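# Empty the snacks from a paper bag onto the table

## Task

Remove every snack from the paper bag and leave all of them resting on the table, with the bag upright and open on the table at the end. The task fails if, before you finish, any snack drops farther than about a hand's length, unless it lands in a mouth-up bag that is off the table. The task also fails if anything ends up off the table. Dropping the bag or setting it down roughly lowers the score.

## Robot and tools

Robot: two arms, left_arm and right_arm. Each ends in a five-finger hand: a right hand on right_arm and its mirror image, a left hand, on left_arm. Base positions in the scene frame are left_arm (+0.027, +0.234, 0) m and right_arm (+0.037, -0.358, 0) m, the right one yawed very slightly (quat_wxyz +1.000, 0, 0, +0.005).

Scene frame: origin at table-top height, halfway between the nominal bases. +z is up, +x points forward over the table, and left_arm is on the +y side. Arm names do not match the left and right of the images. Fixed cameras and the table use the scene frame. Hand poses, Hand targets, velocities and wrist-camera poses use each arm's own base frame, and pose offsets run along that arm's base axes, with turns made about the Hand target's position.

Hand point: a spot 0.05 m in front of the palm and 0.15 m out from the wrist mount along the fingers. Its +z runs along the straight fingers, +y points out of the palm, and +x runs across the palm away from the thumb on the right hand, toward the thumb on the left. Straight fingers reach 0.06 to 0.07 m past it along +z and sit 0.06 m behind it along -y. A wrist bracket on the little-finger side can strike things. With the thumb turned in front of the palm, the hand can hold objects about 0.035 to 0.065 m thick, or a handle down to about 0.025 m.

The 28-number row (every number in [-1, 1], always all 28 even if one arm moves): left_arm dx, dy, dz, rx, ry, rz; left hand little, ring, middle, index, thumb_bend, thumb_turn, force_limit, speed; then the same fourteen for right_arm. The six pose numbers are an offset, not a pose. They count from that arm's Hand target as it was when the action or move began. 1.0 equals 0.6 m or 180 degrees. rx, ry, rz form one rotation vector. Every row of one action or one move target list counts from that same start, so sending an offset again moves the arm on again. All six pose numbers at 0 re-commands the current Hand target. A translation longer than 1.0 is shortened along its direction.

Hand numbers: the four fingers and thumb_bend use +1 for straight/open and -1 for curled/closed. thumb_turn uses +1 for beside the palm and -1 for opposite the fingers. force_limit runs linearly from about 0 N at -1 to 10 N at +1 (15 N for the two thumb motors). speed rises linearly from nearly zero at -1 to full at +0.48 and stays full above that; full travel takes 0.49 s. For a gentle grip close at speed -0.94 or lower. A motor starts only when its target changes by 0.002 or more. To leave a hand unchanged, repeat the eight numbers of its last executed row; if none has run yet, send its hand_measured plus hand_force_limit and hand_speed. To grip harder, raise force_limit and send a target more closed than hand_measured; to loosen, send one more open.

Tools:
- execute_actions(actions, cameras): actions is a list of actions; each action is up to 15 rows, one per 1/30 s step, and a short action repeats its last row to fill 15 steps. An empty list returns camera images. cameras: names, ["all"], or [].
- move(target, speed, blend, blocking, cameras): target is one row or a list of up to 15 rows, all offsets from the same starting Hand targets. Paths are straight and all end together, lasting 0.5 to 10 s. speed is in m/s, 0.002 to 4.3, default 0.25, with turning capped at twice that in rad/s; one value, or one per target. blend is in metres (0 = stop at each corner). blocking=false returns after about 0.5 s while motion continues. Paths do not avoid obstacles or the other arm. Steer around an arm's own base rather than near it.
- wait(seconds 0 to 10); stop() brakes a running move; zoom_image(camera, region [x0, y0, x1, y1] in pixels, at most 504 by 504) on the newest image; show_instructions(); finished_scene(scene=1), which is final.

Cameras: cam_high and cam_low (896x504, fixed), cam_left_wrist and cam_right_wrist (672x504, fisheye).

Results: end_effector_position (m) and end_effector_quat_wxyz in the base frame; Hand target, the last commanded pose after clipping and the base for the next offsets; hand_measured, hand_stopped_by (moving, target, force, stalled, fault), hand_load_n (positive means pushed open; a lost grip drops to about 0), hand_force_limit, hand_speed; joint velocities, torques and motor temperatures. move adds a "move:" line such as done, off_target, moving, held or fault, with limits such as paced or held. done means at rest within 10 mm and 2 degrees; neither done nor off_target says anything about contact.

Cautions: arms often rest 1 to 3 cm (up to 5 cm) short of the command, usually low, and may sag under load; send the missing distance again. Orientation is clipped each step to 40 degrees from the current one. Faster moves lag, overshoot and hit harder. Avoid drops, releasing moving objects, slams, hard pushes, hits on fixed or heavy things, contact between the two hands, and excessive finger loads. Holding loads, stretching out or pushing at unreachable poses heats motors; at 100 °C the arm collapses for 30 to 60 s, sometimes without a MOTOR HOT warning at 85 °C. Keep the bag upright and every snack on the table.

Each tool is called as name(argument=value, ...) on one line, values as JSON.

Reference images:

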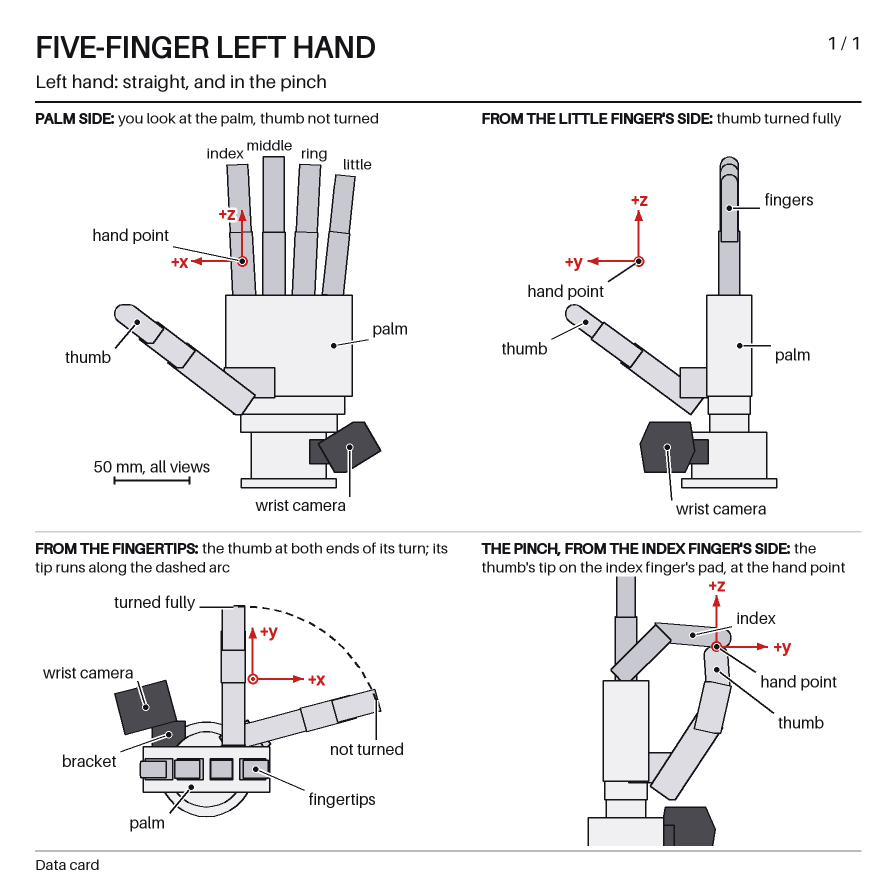

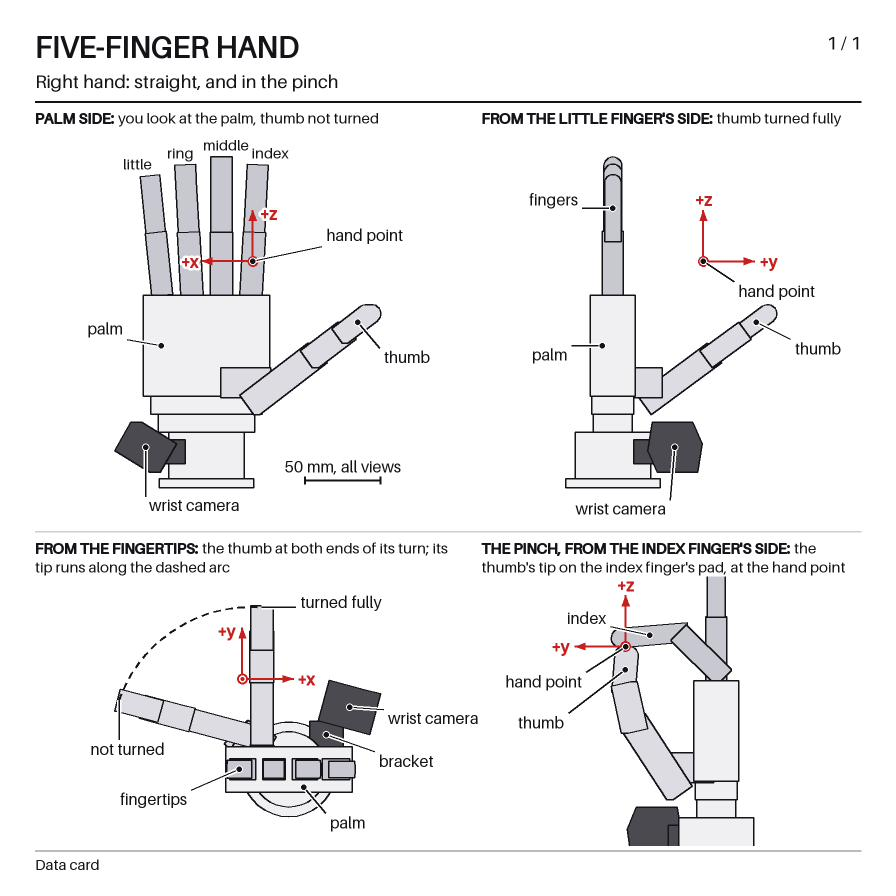

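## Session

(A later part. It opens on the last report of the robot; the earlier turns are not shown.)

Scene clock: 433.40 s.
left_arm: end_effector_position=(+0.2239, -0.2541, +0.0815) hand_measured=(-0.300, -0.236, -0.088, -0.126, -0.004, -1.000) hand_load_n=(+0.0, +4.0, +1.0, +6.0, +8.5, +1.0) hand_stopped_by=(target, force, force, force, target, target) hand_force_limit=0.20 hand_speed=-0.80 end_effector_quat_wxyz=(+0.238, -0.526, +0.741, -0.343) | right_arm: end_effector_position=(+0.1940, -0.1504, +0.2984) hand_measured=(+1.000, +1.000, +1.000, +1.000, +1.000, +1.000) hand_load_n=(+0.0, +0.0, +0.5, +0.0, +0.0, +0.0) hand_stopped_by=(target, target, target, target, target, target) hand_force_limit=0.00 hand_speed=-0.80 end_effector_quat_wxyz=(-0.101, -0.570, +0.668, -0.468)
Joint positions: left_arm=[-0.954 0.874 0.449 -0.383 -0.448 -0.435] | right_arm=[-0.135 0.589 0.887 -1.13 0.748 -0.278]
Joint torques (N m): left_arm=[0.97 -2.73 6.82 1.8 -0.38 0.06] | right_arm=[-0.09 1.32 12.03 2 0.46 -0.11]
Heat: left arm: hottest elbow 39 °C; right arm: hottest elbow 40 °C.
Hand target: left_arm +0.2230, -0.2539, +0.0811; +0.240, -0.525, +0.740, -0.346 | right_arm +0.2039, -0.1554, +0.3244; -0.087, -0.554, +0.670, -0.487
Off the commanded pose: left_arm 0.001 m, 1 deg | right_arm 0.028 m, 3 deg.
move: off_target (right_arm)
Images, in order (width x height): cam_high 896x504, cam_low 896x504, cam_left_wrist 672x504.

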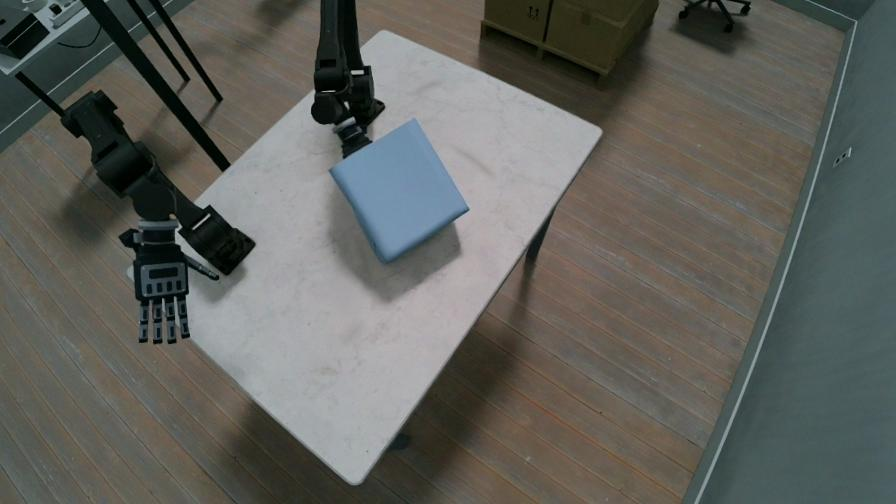

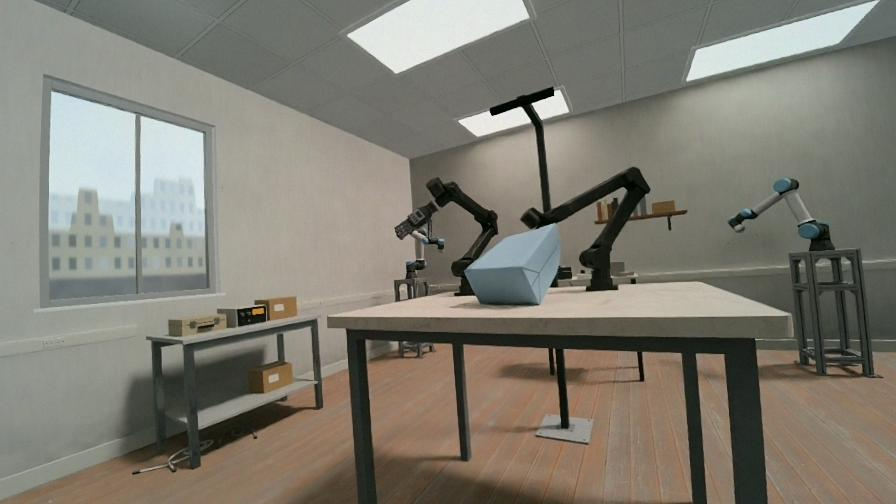

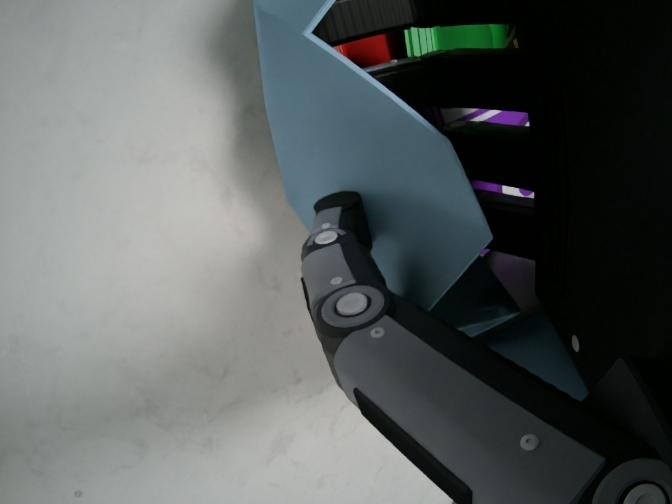

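move(target=[-0.025,0.009,-0.053,-0.0529,-0.1462,0,-0.3,-0.3,-0.3,-0.3,-0.01,-1,0.2,-0.8,0,0,0,0,0,0,1,1,1,1,1,1,0,-0.8], speed=0.05, cameras=["cam_high","cam_low","cam_left_wrist"])

zoom_image(camera="cam_low", region=[380, 180, 620, 340])

Scene clock: 445.83 s.
left_arm: end_effector_position=(+0.2086, -0.2464, +0.0478) hand_measured=(-0.300, -0.238, -0.088, -0.126, -0.006, -1.000) hand_load_n=(+0.0, +0.0, +0.0, +0.0, +1.0, +0.0) hand_stopped_by=(target, force, force, force, target, target) hand_force_limit=0.20 hand_speed=-0.80 end_effector_quat_wxyz=(+0.357, -0.454, +0.636, -0.512) | right_arm: end_effector_position=(+0.1940, -0.1504, +0.2984) hand_measured=(+1.000, +1.000, +1.000, +1.000, +1.000, +1.000) hand_load_n=(+0.0, +0.0, +0.0, +0.0, +0.0, +0.0) hand_stopped_by=(target, target, target, target, target, target) hand_force_limit=0.00 hand_speed=-0.80 end_effector_quat_wxyz=(-0.101, -0.570, +0.668, -0.468)
Joint positions: left_arm=[-1.243 1.008 0.05 0.608 -0.871 -0.282] | right_arm=[-0.135 0.589 0.887 -1.13 0.748 -0.278]
Joint torques (N m): left_arm=[0.56 0.26 5.15 2.61 -0.25 0.11] | right_arm=[-0.09 1.26 12.03 1.99 0.46 -0.11]
Heat: left arm: hottest elbow 39 °C; right arm: hottest elbow 40 °C.
Hand target: left_arm +0.2080, -0.2486, +0.0494; +0.358, -0.450, +0.634, -0.516 | right_arm +0.2039, -0.1554, +0.3244; -0.087, -0.554, +0.670, -0.487
Off the commanded pose: left_arm 0.003 m, 1 deg | right_arm 0.028 m, 3 deg.
move: off_target (right_arm)
Images, in order (width x height): cam_high 896x504, cam_low 896x504, cam_left_wrist 672x504.

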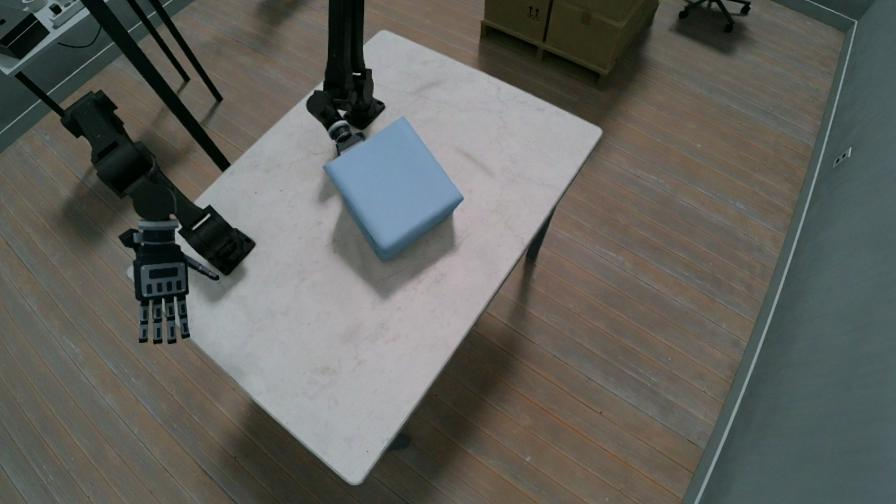

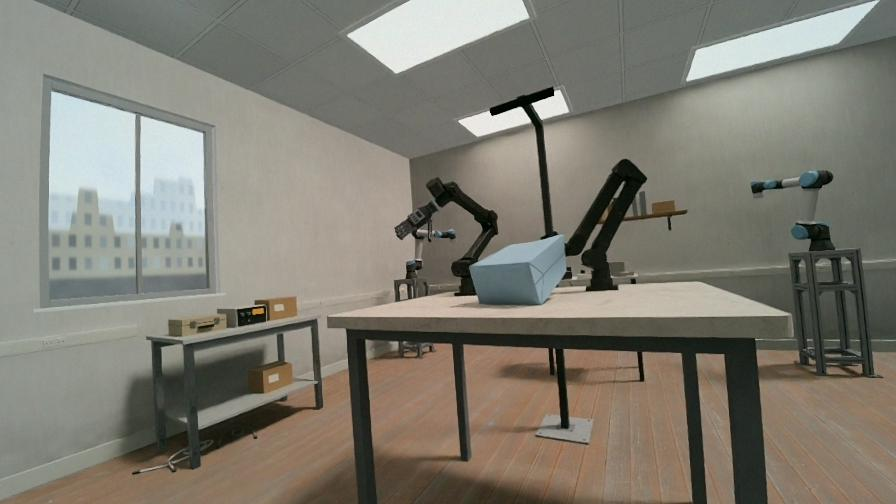

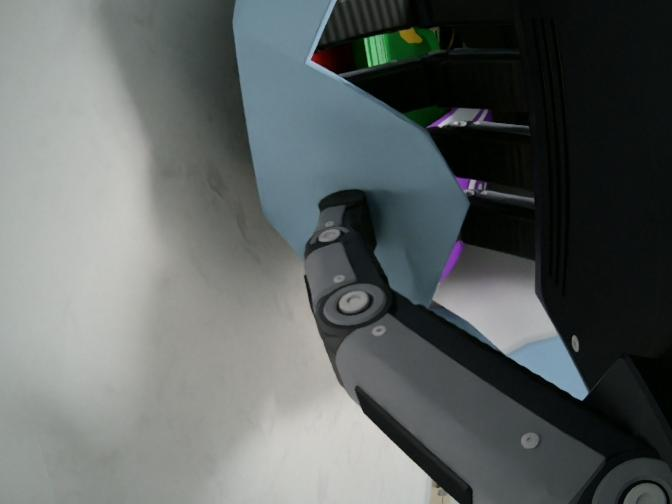

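Scaled by 2.100 from the camera's 896x504 image, which has a finer 1280x720 frame.

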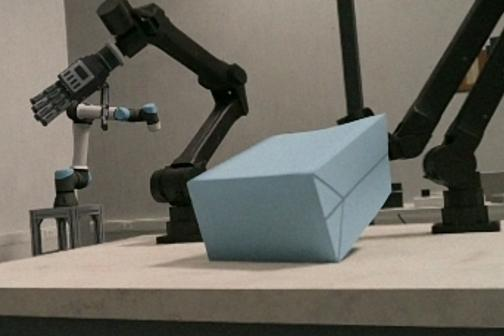

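move(target=[0.157,-0.057,0.0,0,0,0,-0.3,-0.3,-0.3,-0.3,-0.01,-1,0.2,-0.8,0,0,0,0,0,0,1,1,1,1,1,1,0,-0.8], speed=0.06, cameras=["cam_high","cam_low","cam_left_wrist"])

zoom_image(camera="cam_low", region=[380, 180, 620, 340])

Scene clock: 451.67 s.
left_arm: end_effector_position=(+0.2889, -0.2715, +0.0364) hand_measured=(-0.300, -0.238, -0.088, -0.126, -0.006, -1.000) hand_load_n=(+0.0, +0.0, +0.0, +0.0, +1.0, +0.5) hand_stopped_by=(target, force, force, force, target, target) hand_force_limit=0.20 hand_speed=-0.80 end_effector_quat_wxyz=(+0.354, -0.451, +0.648, -0.501) | right_arm: end_effector_position=(+0.1940, -0.1504, +0.2984) hand_measured=(+1.000, +1.000, +1.000, +1.000, +1.000, +1.000) hand_load_n=(+0.0, +0.0, +0.0, +0.0, +0.0, +0.0) hand_stopped_by=(target, target, target, target, target, target) hand_force_limit=0.00 hand_speed=-0.80 end_effector_quat_wxyz=(-0.101, -0.570, +0.668, -0.468)
Joint positions: left_arm=[-0.93 1.351 0.191 0.864 -0.562 -0.154] | right_arm=[-0.135 0.589 0.887 -1.13 0.748 -0.278]
Joint torques (N m): left_arm=[1.73 -2.73 6.24 2.89 0.02 0.09] | right_arm=[-0.09 1.32 12.03 1.99 0.46 -0.11]
Heat: left arm: hottest elbow 38 °C; right arm: hottest elbow 40 °C.
Hand target: left_arm +0.3022, -0.2828, +0.0494; +0.358, -0.450, +0.634, -0.516 | right_arm +0.2039, -0.1554, +0.3244; -0.087, -0.554, +0.670, -0.487
Off the commanded pose: left_arm 0.022 m, 2 deg | right_arm 0.028 m, 3 deg.
move: off_target (left_arm, right_arm)
Images, in order (width x height): cam_high 896x504, cam_low 896x504, cam_left_wrist 672x504.

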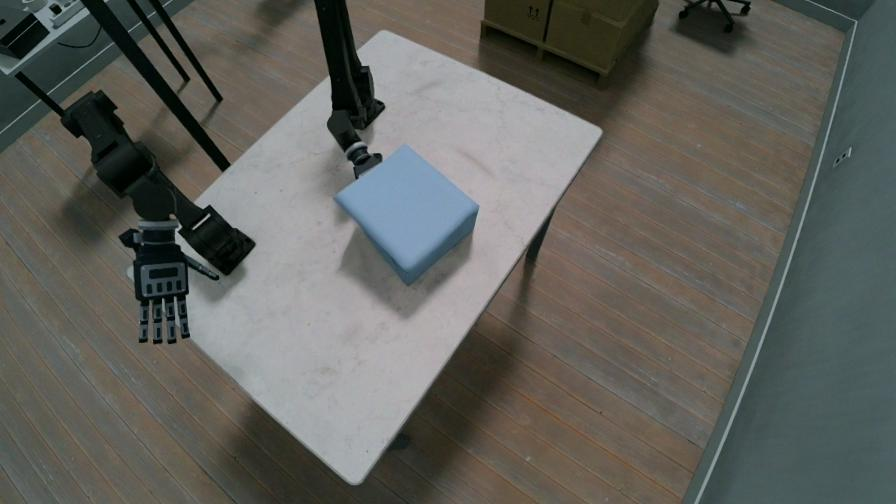

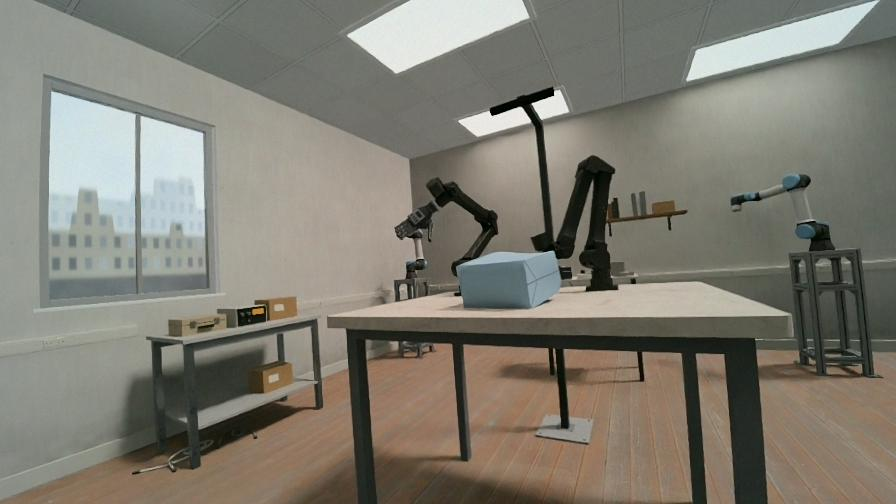

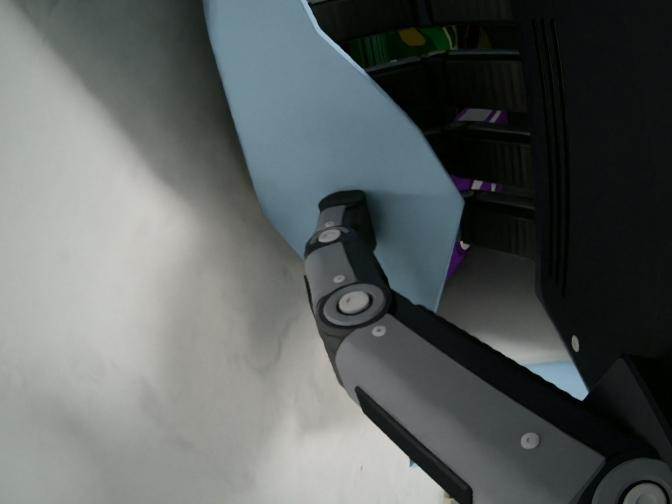

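Scaled by 2.100 from the camera's 896x504 image, which has a finer 1280x720 frame.

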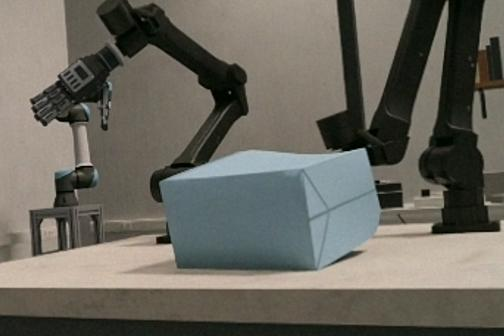

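move(target=[[0,0,0,0,0,0,0.5,0.5,0.5,0.5,0.0,-1,0.2,-0.5,0,0,0,0,0,0,1,1,1,1,1,1,0,-0.8],[-0.2,0.07,0.03,0,0,0,0.5,0.5,0.5,0.5,0.0,-1,0.2,-0.5,0,0,0,0,0,0,1,1,1,1,1,1,0,-0.8]], speed=0.1, cameras=["cam_high","cam_low","cam_left_wrist"])

Scene clock: 463.83 s.
left_arm: end_effector_position=(+0.1828, -0.2321, +0.0569) hand_measured=(+0.500, +0.500, +0.500, +0.500, +0.000, -1.000) hand_load_n=(+0.0, +0.0, +0.0, +0.0, +0.0, +0.0) hand_stopped_by=(target, target, target, target, target, target) hand_force_limit=0.20 hand_speed=-0.50 end_effector_quat_wxyz=(+0.365, -0.447, +0.640, -0.507) | right_arm: end_effector_position=(+0.1940, -0.1504, +0.2984) hand_measured=(+1.000, +1.000, +1.000, +1.000, +1.000, +1.000) hand_load_n=(+0.0, +0.0, +0.0, +0.0, +0.0, +0.0) hand_stopped_by=(target, target, target, target, target, target) hand_force_limit=0.00 hand_speed=-0.80 end_effector_quat_wxyz=(-0.101, -0.570, +0.668, -0.468)
Joint positions: left_arm=[-1.388 0.749 0.039 0.286 -1.01 -0.35] | right_arm=[-0.135 0.589 0.887 -1.13 0.748 -0.278]
Joint torques (N m): left_arm=[0.56 -0.15 7.82 1.01 -0.23 -0.02] | right_arm=[-0.15 1.32 12.01 1.99 0.46 -0.1]
Heat: left arm: hottest elbow 38 °C; right arm: hottest elbow 40 °C.
Hand target: left_arm +0.1822, -0.2408, +0.0675; +0.358, -0.450, +0.634, -0.516 | right_arm +0.2039, -0.1554, +0.3244; -0.087, -0.554, +0.670, -0.487
Off the commanded pose: left_arm 0.014 m, 2 deg | right_arm 0.028 m, 3 deg.
move: off_target (left_arm, right_arm)
Images, in order (width x height): cam_high 896x504, cam_low 896x504, cam_left_wrist 672x504.

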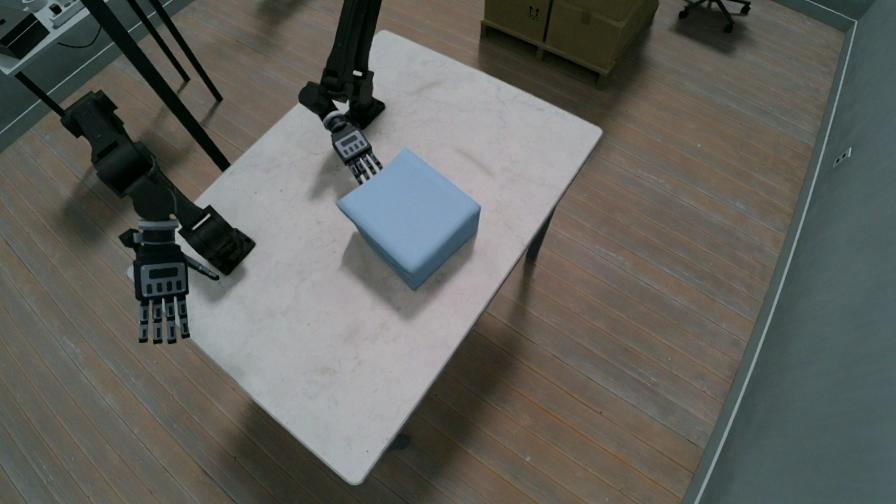

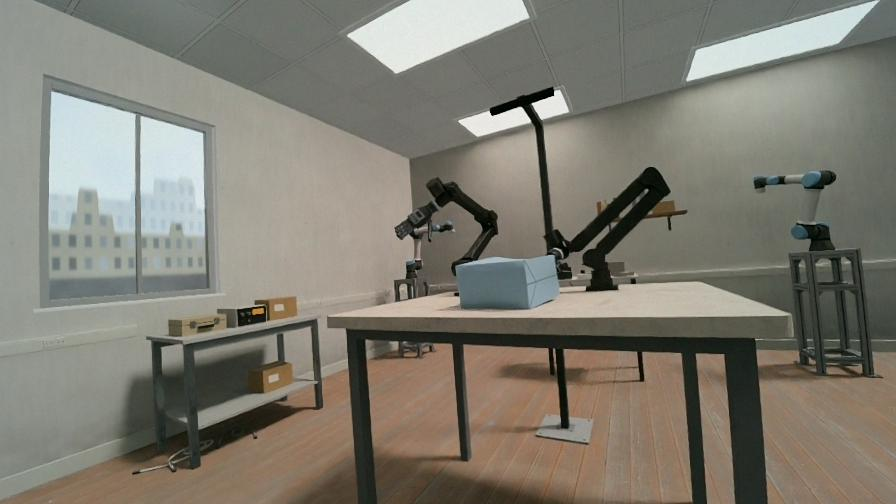

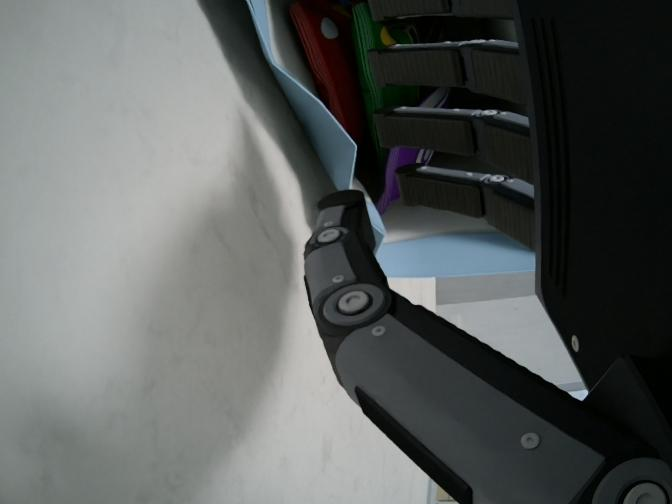

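move(target=[-0.03,0.01,0.0,0,0,0,1,1,1,1,1,1,0.2,0.3,0,0,0,0,0,0,1,1,1,1,1,1,0,-0.8], speed=0.1, cameras=["cam_left_wrist"])

zoom_image(camera="cam_left_wrist", region=[200, 0, 600, 400])

Scene clock: 468.10 s.
left_arm: end_effector_position=(+0.1657, -0.2259, +0.0551) hand_measured=(+1.000, +1.000, +1.000, +1.000, +1.000, +1.000) hand_load_n=(+0.0, +0.0, +0.0, +0.0, +0.0, +0.0) hand_stopped_by=(target, target, target, target, target, target) hand_force_limit=0.20 hand_speed=0.30 end_effector_quat_wxyz=(+0.366, -0.445, +0.641, -0.506) | right_arm: end_effector_position=(+0.1940, -0.1504, +0.2984) hand_measured=(+1.000, +1.000, +1.000, +1.000, +1.000, +1.000) hand_load_n=(+0.0, +0.0, +0.0, +0.0, +0.0, +0.0) hand_stopped_by=(target, target, target, target, target, target) hand_force_limit=0.00 hand_speed=-0.80 end_effector_quat_wxyz=(-0.101, -0.570, +0.668, -0.468)
Joint positions: left_arm=[-1.501 0.668 0.039 0.112 -1.11 -0.452] | right_arm=[-0.135 0.589 0.887 -1.13 0.748 -0.278]
Joint torques (N m): left_arm=[0.21 0.56 8.34 0.92 -0.38 -0.05] | right_arm=[-0.09 1.38 12 1.99 0.46 -0.11]
Heat: left arm: hottest elbow 38 °C; right arm: hottest elbow 40 °C.
Hand target: left_arm +0.1642, -0.2348, +0.0675; +0.358, -0.450, +0.634, -0.516 | right_arm +0.2039, -0.1554, +0.3244; -0.087, -0.554, +0.670, -0.487
Off the commanded pose: left_arm 0.015 m, 2 deg | right_arm 0.028 m, 3 deg.
move: off_target (left_arm, right_arm)
Images, in order (width x height): cam_left_wrist 672x504.

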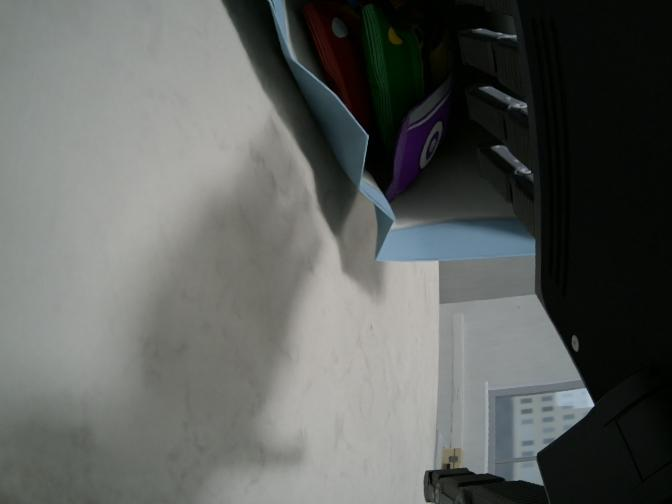

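Scaled by 1.260 from the camera's 672x504 image, which has a finer 960x720 frame.

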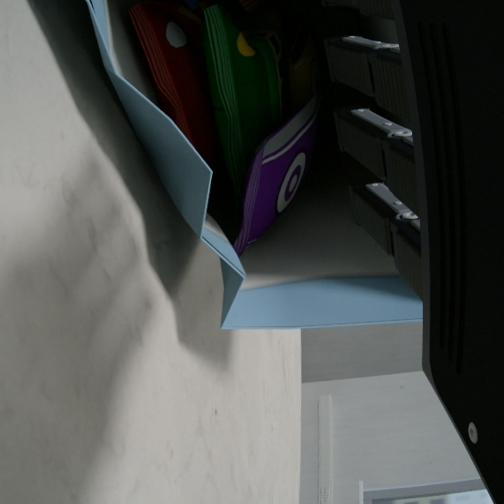

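move(target=[0.0,0.03,0.0,0,0,0.13,1,1,1,1,1,1,0.2,0.3,0,0,0,0,0,0,1,1,1,1,1,1,0,-0.8], speed=0.2, cameras=["cam_left_wrist"])

zoom_image(camera="cam_left_wrist", region=[150, 0, 600, 400])

Scene clock: 491.07 s.
left_arm: end_effector_position=(+0.1671, -0.2060, +0.0637) hand_measured=(+1.000, +1.000, +1.000, +1.000, +1.000, +1.000) hand_load_n=(+0.0, +0.0, +0.0, +0.0, +0.0, -0.5) hand_stopped_by=(target, target, target, target, target, target) hand_force_limit=0.20 hand_speed=0.30 end_effector_quat_wxyz=(-0.457, +0.568, -0.532, +0.430) | right_arm: end_effector_position=(+0.1940, -0.1504, +0.2984) hand_measured=(+1.000, +1.000, +1.000, +1.000, +1.000, +1.000) hand_load_n=(+0.0, +0.0, +0.0, +0.0, +0.0, +0.0) hand_stopped_by=(target, target, target, target, target, target) hand_force_limit=0.00 hand_speed=-0.80 end_effector_quat_wxyz=(-0.101, -0.570, +0.668, -0.468)
Joint positions: left_arm=[-1.631 1.251 0.414 -1.249 -1.325 -2.101] | right_arm=[-0.135 0.589 0.887 -1.13 0.748 -0.278]
Joint torques (N m): left_arm=[0.56 -2.2 6.09 -0.99 -0.48 -0.06] | right_arm=[-0.09 1.32 12.03 1.99 0.46 -0.11]
Heat: left arm: hottest elbow 39 °C; right arm: hottest elbow 40 °C.
Hand target: left_arm +0.1642, -0.2167, +0.0674; -0.456, +0.569, -0.530, +0.433 | right_arm +0.2039, -0.1554, +0.3244; -0.087, -0.554, +0.670, -0.487
Off the commanded pose: left_arm 0.012 m, 1 deg | right_arm 0.028 m, 3 deg.
joint sent to its limit (left arm) — joint 6 (wrist roll), lower limit. The joint targets still meet the commanded pose.
move: off_target (left_arm, right_arm)
Images, in order (width x height): cam_left_wrist 672x504.

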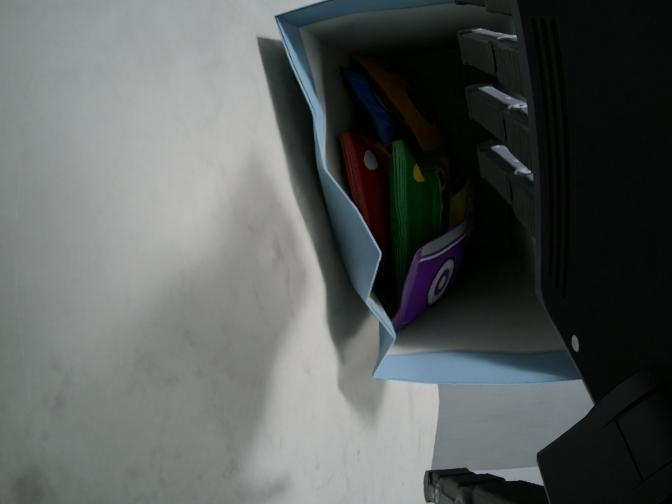

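Scaled by 1.120 from the camera's 672x504 image, which has a finer 960x720 frame.

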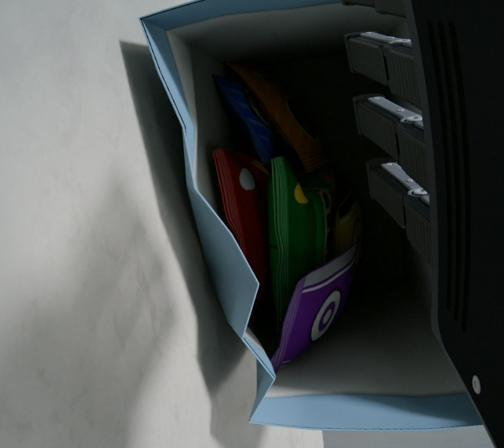

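move(target=[0.0605,-0.1247,0.0,-0.0055,-0.0674,-0.1196,1,1,1,1,-1,-1,0.2,0.3,0,0,0,0,0,0,1,1,1,1,1,1,0,-0.8], speed=0.15, cameras=["cam_left_wrist","cam_high"])

zoom_image(camera="cam_left_wrist", region=[150, 0, 600, 400])

Scene clock: 525.30 s.
left_arm: end_effector_position=(+0.1964, -0.2836, +0.0666) hand_measured=(+1.000, +1.000, +1.000, +1.000, -0.956, -1.000) hand_load_n=(+0.0, +0.0, +0.0, +0.0, +13.0, +1.5) hand_stopped_by=(target, target, target, target, force, target) hand_force_limit=0.20 hand_speed=0.30 end_effector_quat_wxyz=(+0.502, -0.502, +0.497, -0.499) | right_arm: end_effector_position=(+0.1940, -0.1504, +0.2984) hand_measured=(+1.000, +1.000, +1.000, +1.000, +1.000, +1.000) hand_load_n=(+0.0, +0.0, +0.0, +0.0, +0.5, +0.0) hand_stopped_by=(target, target, target, target, target, target) hand_force_limit=0.00 hand_speed=-0.80 end_effector_quat_wxyz=(-0.101, -0.570, +0.668, -0.468)
Joint positions: left_arm=[-1.562 1.499 0.522 -0.897 -1.574 -1.876] | right_arm=[-0.135 0.589 0.887 -1.13 0.748 -0.278]
Joint torques (N m): left_arm=[1.73 -5.19 5.23 -0.25 -0.75 0.06] | right_arm=[-0.09 1.26 12.01 1.98 0.46 -0.11]
Heat: left arm: hottest elbow 39 °C; right arm: hottest elbow 40 °C.
Hand target: left_arm +0.2005, -0.2915, +0.0673; +0.415, -0.416, +0.572, -0.572 | right_arm +0.2039, -0.1554, +0.3244; -0.087, -0.554, +0.670, -0.487
Off the commanded pose: left_arm 0.009 m, 18 deg | right_arm 0.028 m, 3 deg.
joint sent to its limit (left arm) — joint 5 (wrist yaw), lower limit. The joint targets are off in orientation, not in position.
move: off_target (left_arm, right_arm)
Images, in order (width x height): cam_high 896x504, cam_left_wrist 672x504.

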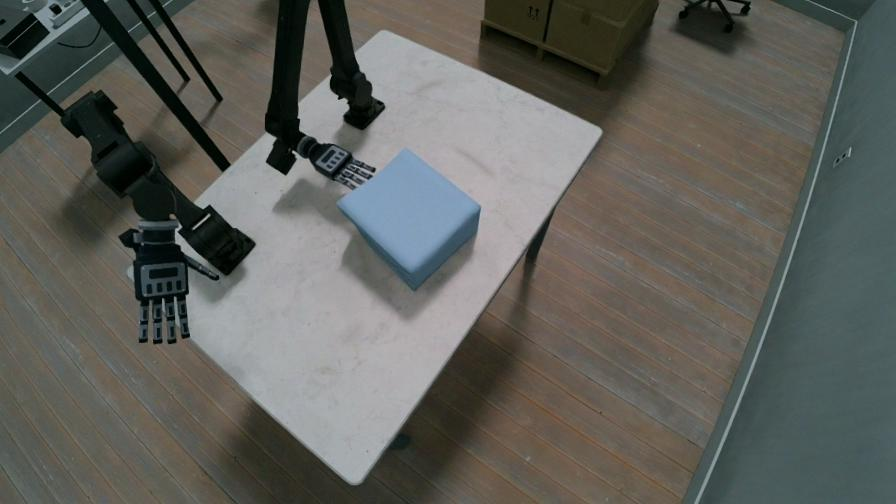

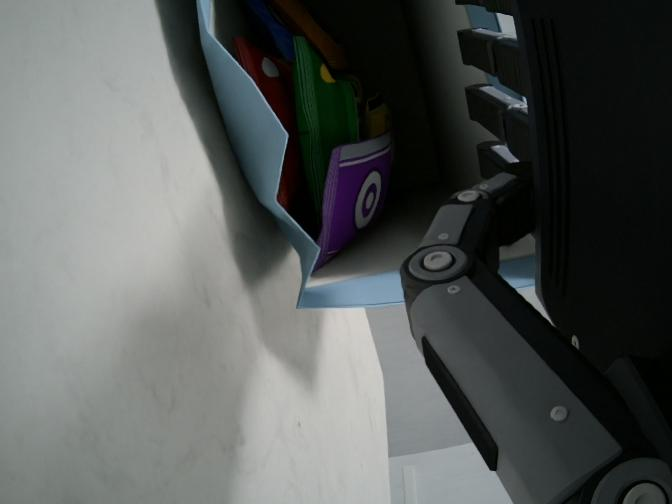

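Scaled by 1.120 from the camera's 672x504 image, which has a finer 960x720 frame.

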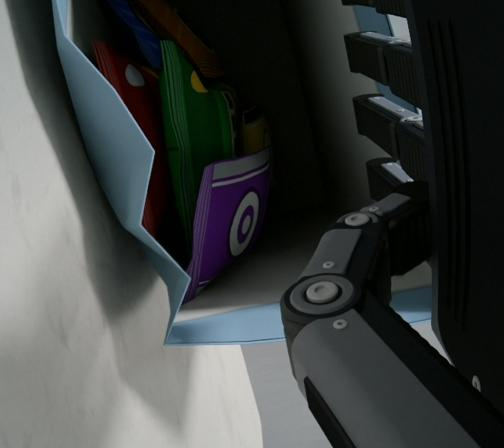

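move(target=[0.37,-0.121,0.0,0,0,0,1,1,1,1,-0.8,-1,0.2,0.3,0,0,0,0,0,0,1,1,1,1,1,1,0,-0.8], speed=0.08, cameras=["all"])

zoom_image(camera="cam_low", region=[380, 180, 620, 340])

Scene clock: 533.77 s.
left_arm: end_effector_position=(+0.4147, -0.3597, +0.0717) hand_measured=(+1.000, +1.000, +1.000, +1.000, -0.800, -1.000) hand_load_n=(+0.0, +0.0, +0.0, +0.0, +0.0, +0.0) hand_stopped_by=(target, target, target, target, target, target) hand_force_limit=0.20 hand_speed=0.30 end_effector_quat_wxyz=(+0.602, -0.612, +0.352, -0.372) | right_arm: end_effector_position=(+0.1940, -0.1504, +0.2984) hand_measured=(+1.000, +1.000, +1.000, +1.000, +1.000, +1.000) hand_load_n=(+0.0, +0.0, +0.0, +0.0, +0.0, +0.0) hand_stopped_by=(target, target, target, target, target, target) hand_force_limit=0.00 hand_speed=-0.80 end_effector_quat_wxyz=(-0.101, -0.570, +0.668, -0.468)
Joint positions: left_arm=[-1.076 1.903 1.145 -0.897 -1.574 -1.686] | right_arm=[-0.135 0.589 0.887 -1.13 0.748 -0.278]
Joint torques (N m): left_arm=[1.79 -12.34 7.19 -0.27 -0.86 0.11] | right_arm=[-0.09 1.32 12.03 2 0.46 -0.11]
Heat: left arm: hottest elbow 38 °C; right arm: hottest elbow 40 °C.
Hand target: left_arm +0.4224, -0.3642, +0.0674; +0.446, -0.448, +0.546, -0.550 | right_arm +0.2039, -0.1554, +0.3244; -0.087, -0.554, +0.670, -0.487
Off the commanded pose: left_arm 0.010 m, 46 deg; orientation clipped | right_arm 0.028 m, 3 deg.
joint sent to its limit (left arm) — joint 5 (wrist yaw), lower limit. The joint targets are off in orientation, not in position.
move: off_target (left_arm, right_arm); limits=paced

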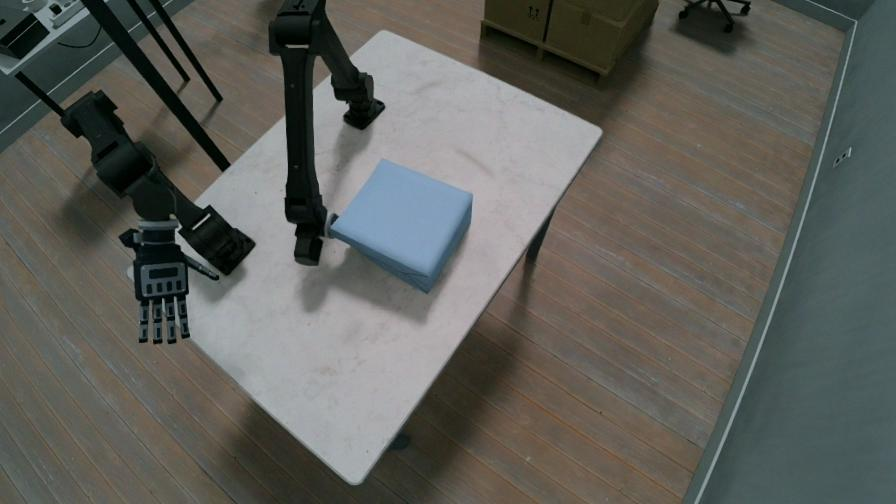

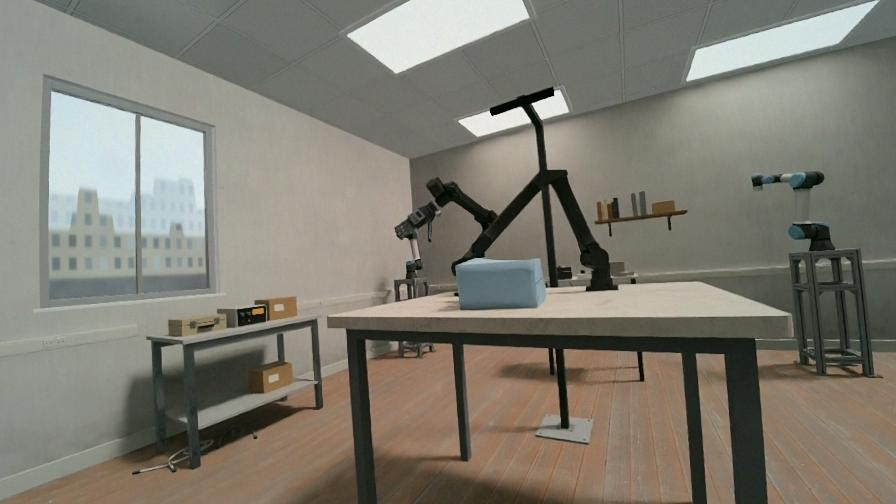

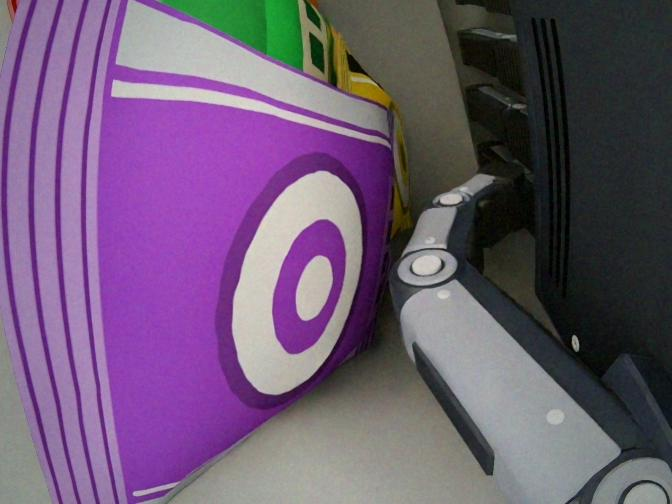

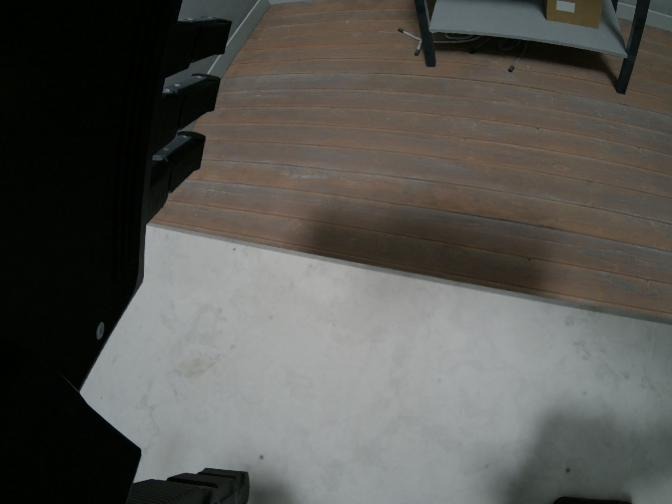

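Scaled by 2.100 from the camera's 896x504 image, which has a finer 1280x720 frame.

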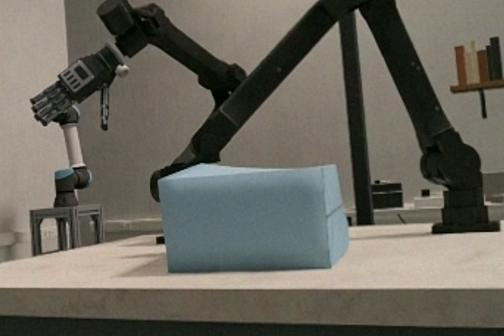

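move(target=[-0.37,0.121,0.0,0,0,0,1,1,1,1,-0.8,-1,0.2,0.3,0,0,0,0,0,0,1,1,1,1,1,1,0,-0.8], speed=0.12, cameras=["cam_high","cam_left_wrist"])

Scene clock: 544.13 s.
left_arm: end_effector_position=(+0.2016, -0.2907, +0.0641) hand_measured=(+1.000, +1.000, +1.000, +1.000, -0.800, -1.000) hand_load_n=(+0.0, +0.0, +0.0, +0.0, +0.0, +0.0) hand_stopped_by=(target, target, target, target, target, target) hand_force_limit=0.20 hand_speed=0.30 end_effector_quat_wxyz=(+0.510, -0.502, +0.496, -0.492) | right_arm: end_effector_position=(+0.1940, -0.1504, +0.2984) hand_measured=(+1.000, +1.000, +1.000, +1.000, +1.000, +1.000) hand_load_n=(+0.0, +0.0, +0.0, +0.0, +0.0, +0.0) hand_stopped_by=(target, target, target, target, target, target) hand_force_limit=0.00 hand_speed=-0.80 end_effector_quat_wxyz=(-0.101, -0.570, +0.668, -0.468)
Joint positions: left_arm=[-1.545 1.532 0.552 -0.897 -1.575 -1.866] | right_arm=[-0.135 0.589 0.887 -1.13 0.748 -0.278]
Joint torques (N m): left_arm=[0.32 -7.77 3.47 -0.34 -0.73 -0.04] | right_arm=[-0.15 1.32 12.01 1.98 0.46 -0.11]
Heat: left arm: hottest elbow 38 °C; right arm: hottest elbow 40 °C.
Hand target: left_arm +0.2004, -0.2916, +0.0674; +0.446, -0.448, +0.546, -0.550 | right_arm +0.2039, -0.1554, +0.3244; -0.087, -0.554, +0.670, -0.487
Off the commanded pose: left_arm 0.004 m, 13 deg | right_arm 0.028 m, 3 deg.
joint sent to its limit (left arm) — joint 5 (wrist yaw), lower limit. The joint targets are off in orientation, not in position.
move: off_target (left_arm, right_arm)
Images, in order (width x height): cam_high 896x504, cam_left_wrist 672x504.

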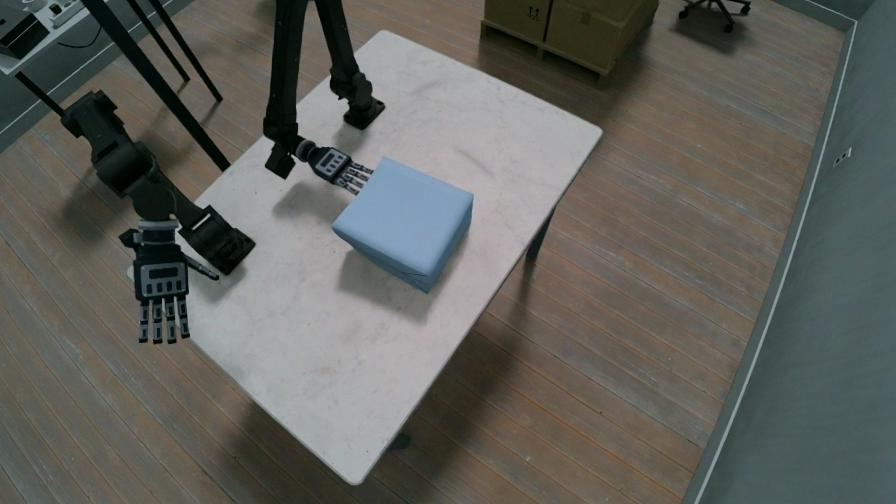

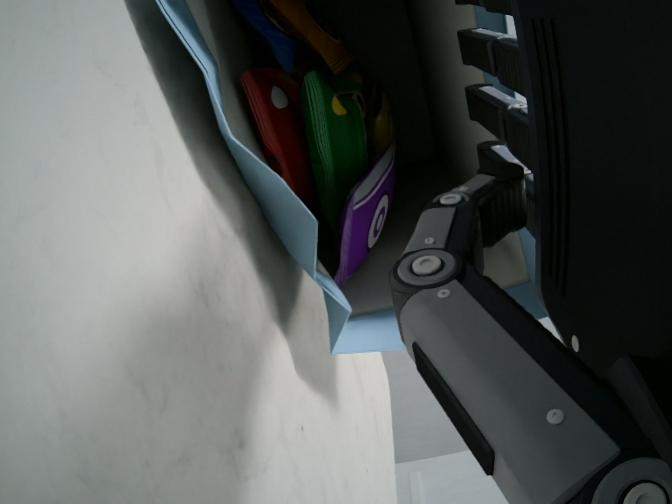

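move(target=[[0,0.05,0.4,0,0,0,1,1,1,1,1,1,0.2,0.3,0,0,0,0,0,0,1,1,1,1,1,1,0,-0.8],[0.08,0.48,0.45,0.475,0.278,-0.332,1,1,1,1,1,1,0.2,0.3,0,0,0,0,0,0,1,1,1,1,1,1,0,-0.8]], speed=0.25, blend=[0.05,0], cameras=["cam_high","cam_left_wrist"])

Scene clock: 574.87 s.
left_arm: end_effector_position=(+0.2450, -0.0056, +0.3259) hand_measured=(+1.000, +1.000, +1.000, +1.000, +1.000, +1.000) hand_load_n=(+0.0, +0.0, +0.0, +0.0, +0.0, +0.0) hand_stopped_by=(target, target, target, target, target, target) hand_force_limit=0.20 hand_speed=0.30 end_effector_quat_wxyz=(+0.097, +0.077, +0.992, +0.016) | right_arm: end_effector_position=(+0.1940, -0.1504, +0.2984) hand_measured=(+1.000, +1.000, +1.000, +1.000, +1.000, +1.000) hand_load_n=(+0.0, +0.0, +0.0, +0.0, +0.0, +0.0) hand_stopped_by=(target, target, target, target, target, target) hand_force_limit=0.00 hand_speed=-0.80 end_effector_quat_wxyz=(-0.101, -0.570, +0.668, -0.468)
Joint positions: left_arm=[-0.309 0.962 1.26 -1.686 -0.076 1.423] | right_arm=[-0.135 0.589 0.887 -1.13 0.748 -0.278]
Joint torques (N m): left_arm=[1.55 -2.26 9.1 0.23 -0.11 0.11] | right_arm=[-0.09 1.32 12.03 1.99 0.46 -0.11]
Motor temperatures (°C): left_arm=[35 32 37 32 32 30] | right_arm=[32 29 41 30 31 30]
Heat: left arm: hottest elbow 37 °C; right arm: hottest elbow 41 °C.
Hand target: left_arm +0.2484, -0.0036, +0.3375; +0.077, +0.078, +0.994, +0.019 | right_arm +0.2039, -0.1554, +0.3244; -0.087, -0.554, +0.670, -0.487
Off the commanded pose: left_arm 0.012 m, 2 deg | right_arm 0.028 m, 3 deg.
joint sent to its limit (left arm) — joint 4 (wrist pitch), lower limit. The joint targets are off in orientation, not in position.
move: off_target (left_arm, right_arm); limits=paced
Images, in order (width x height): cam_high 896x504, cam_left_wrist 672x504.

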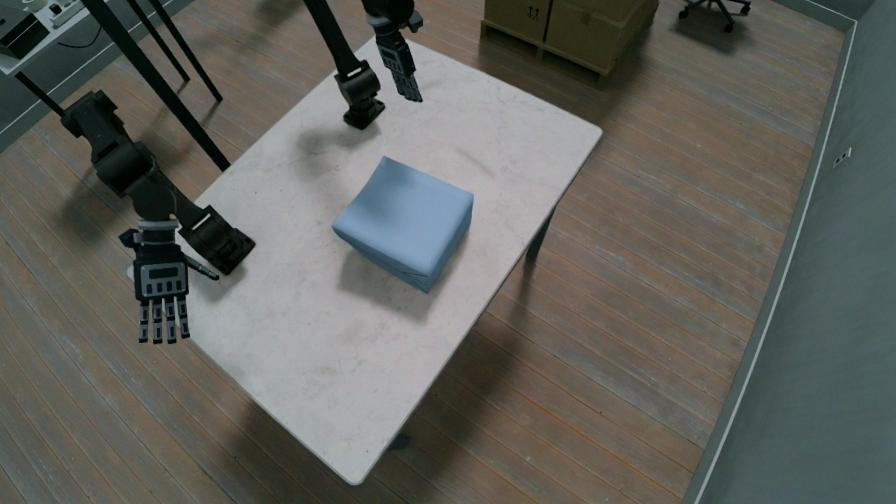

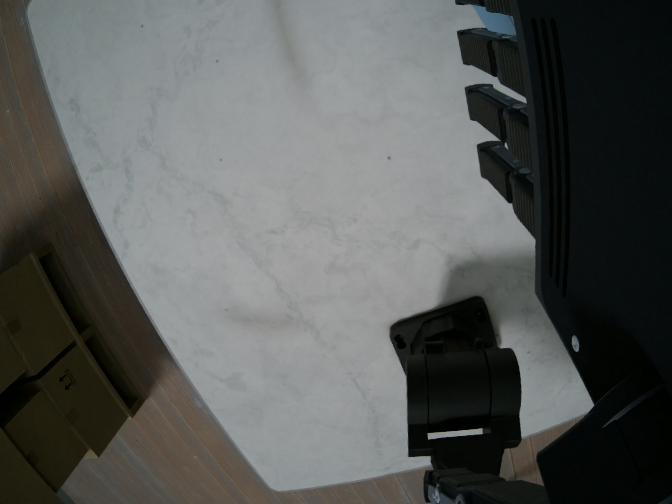

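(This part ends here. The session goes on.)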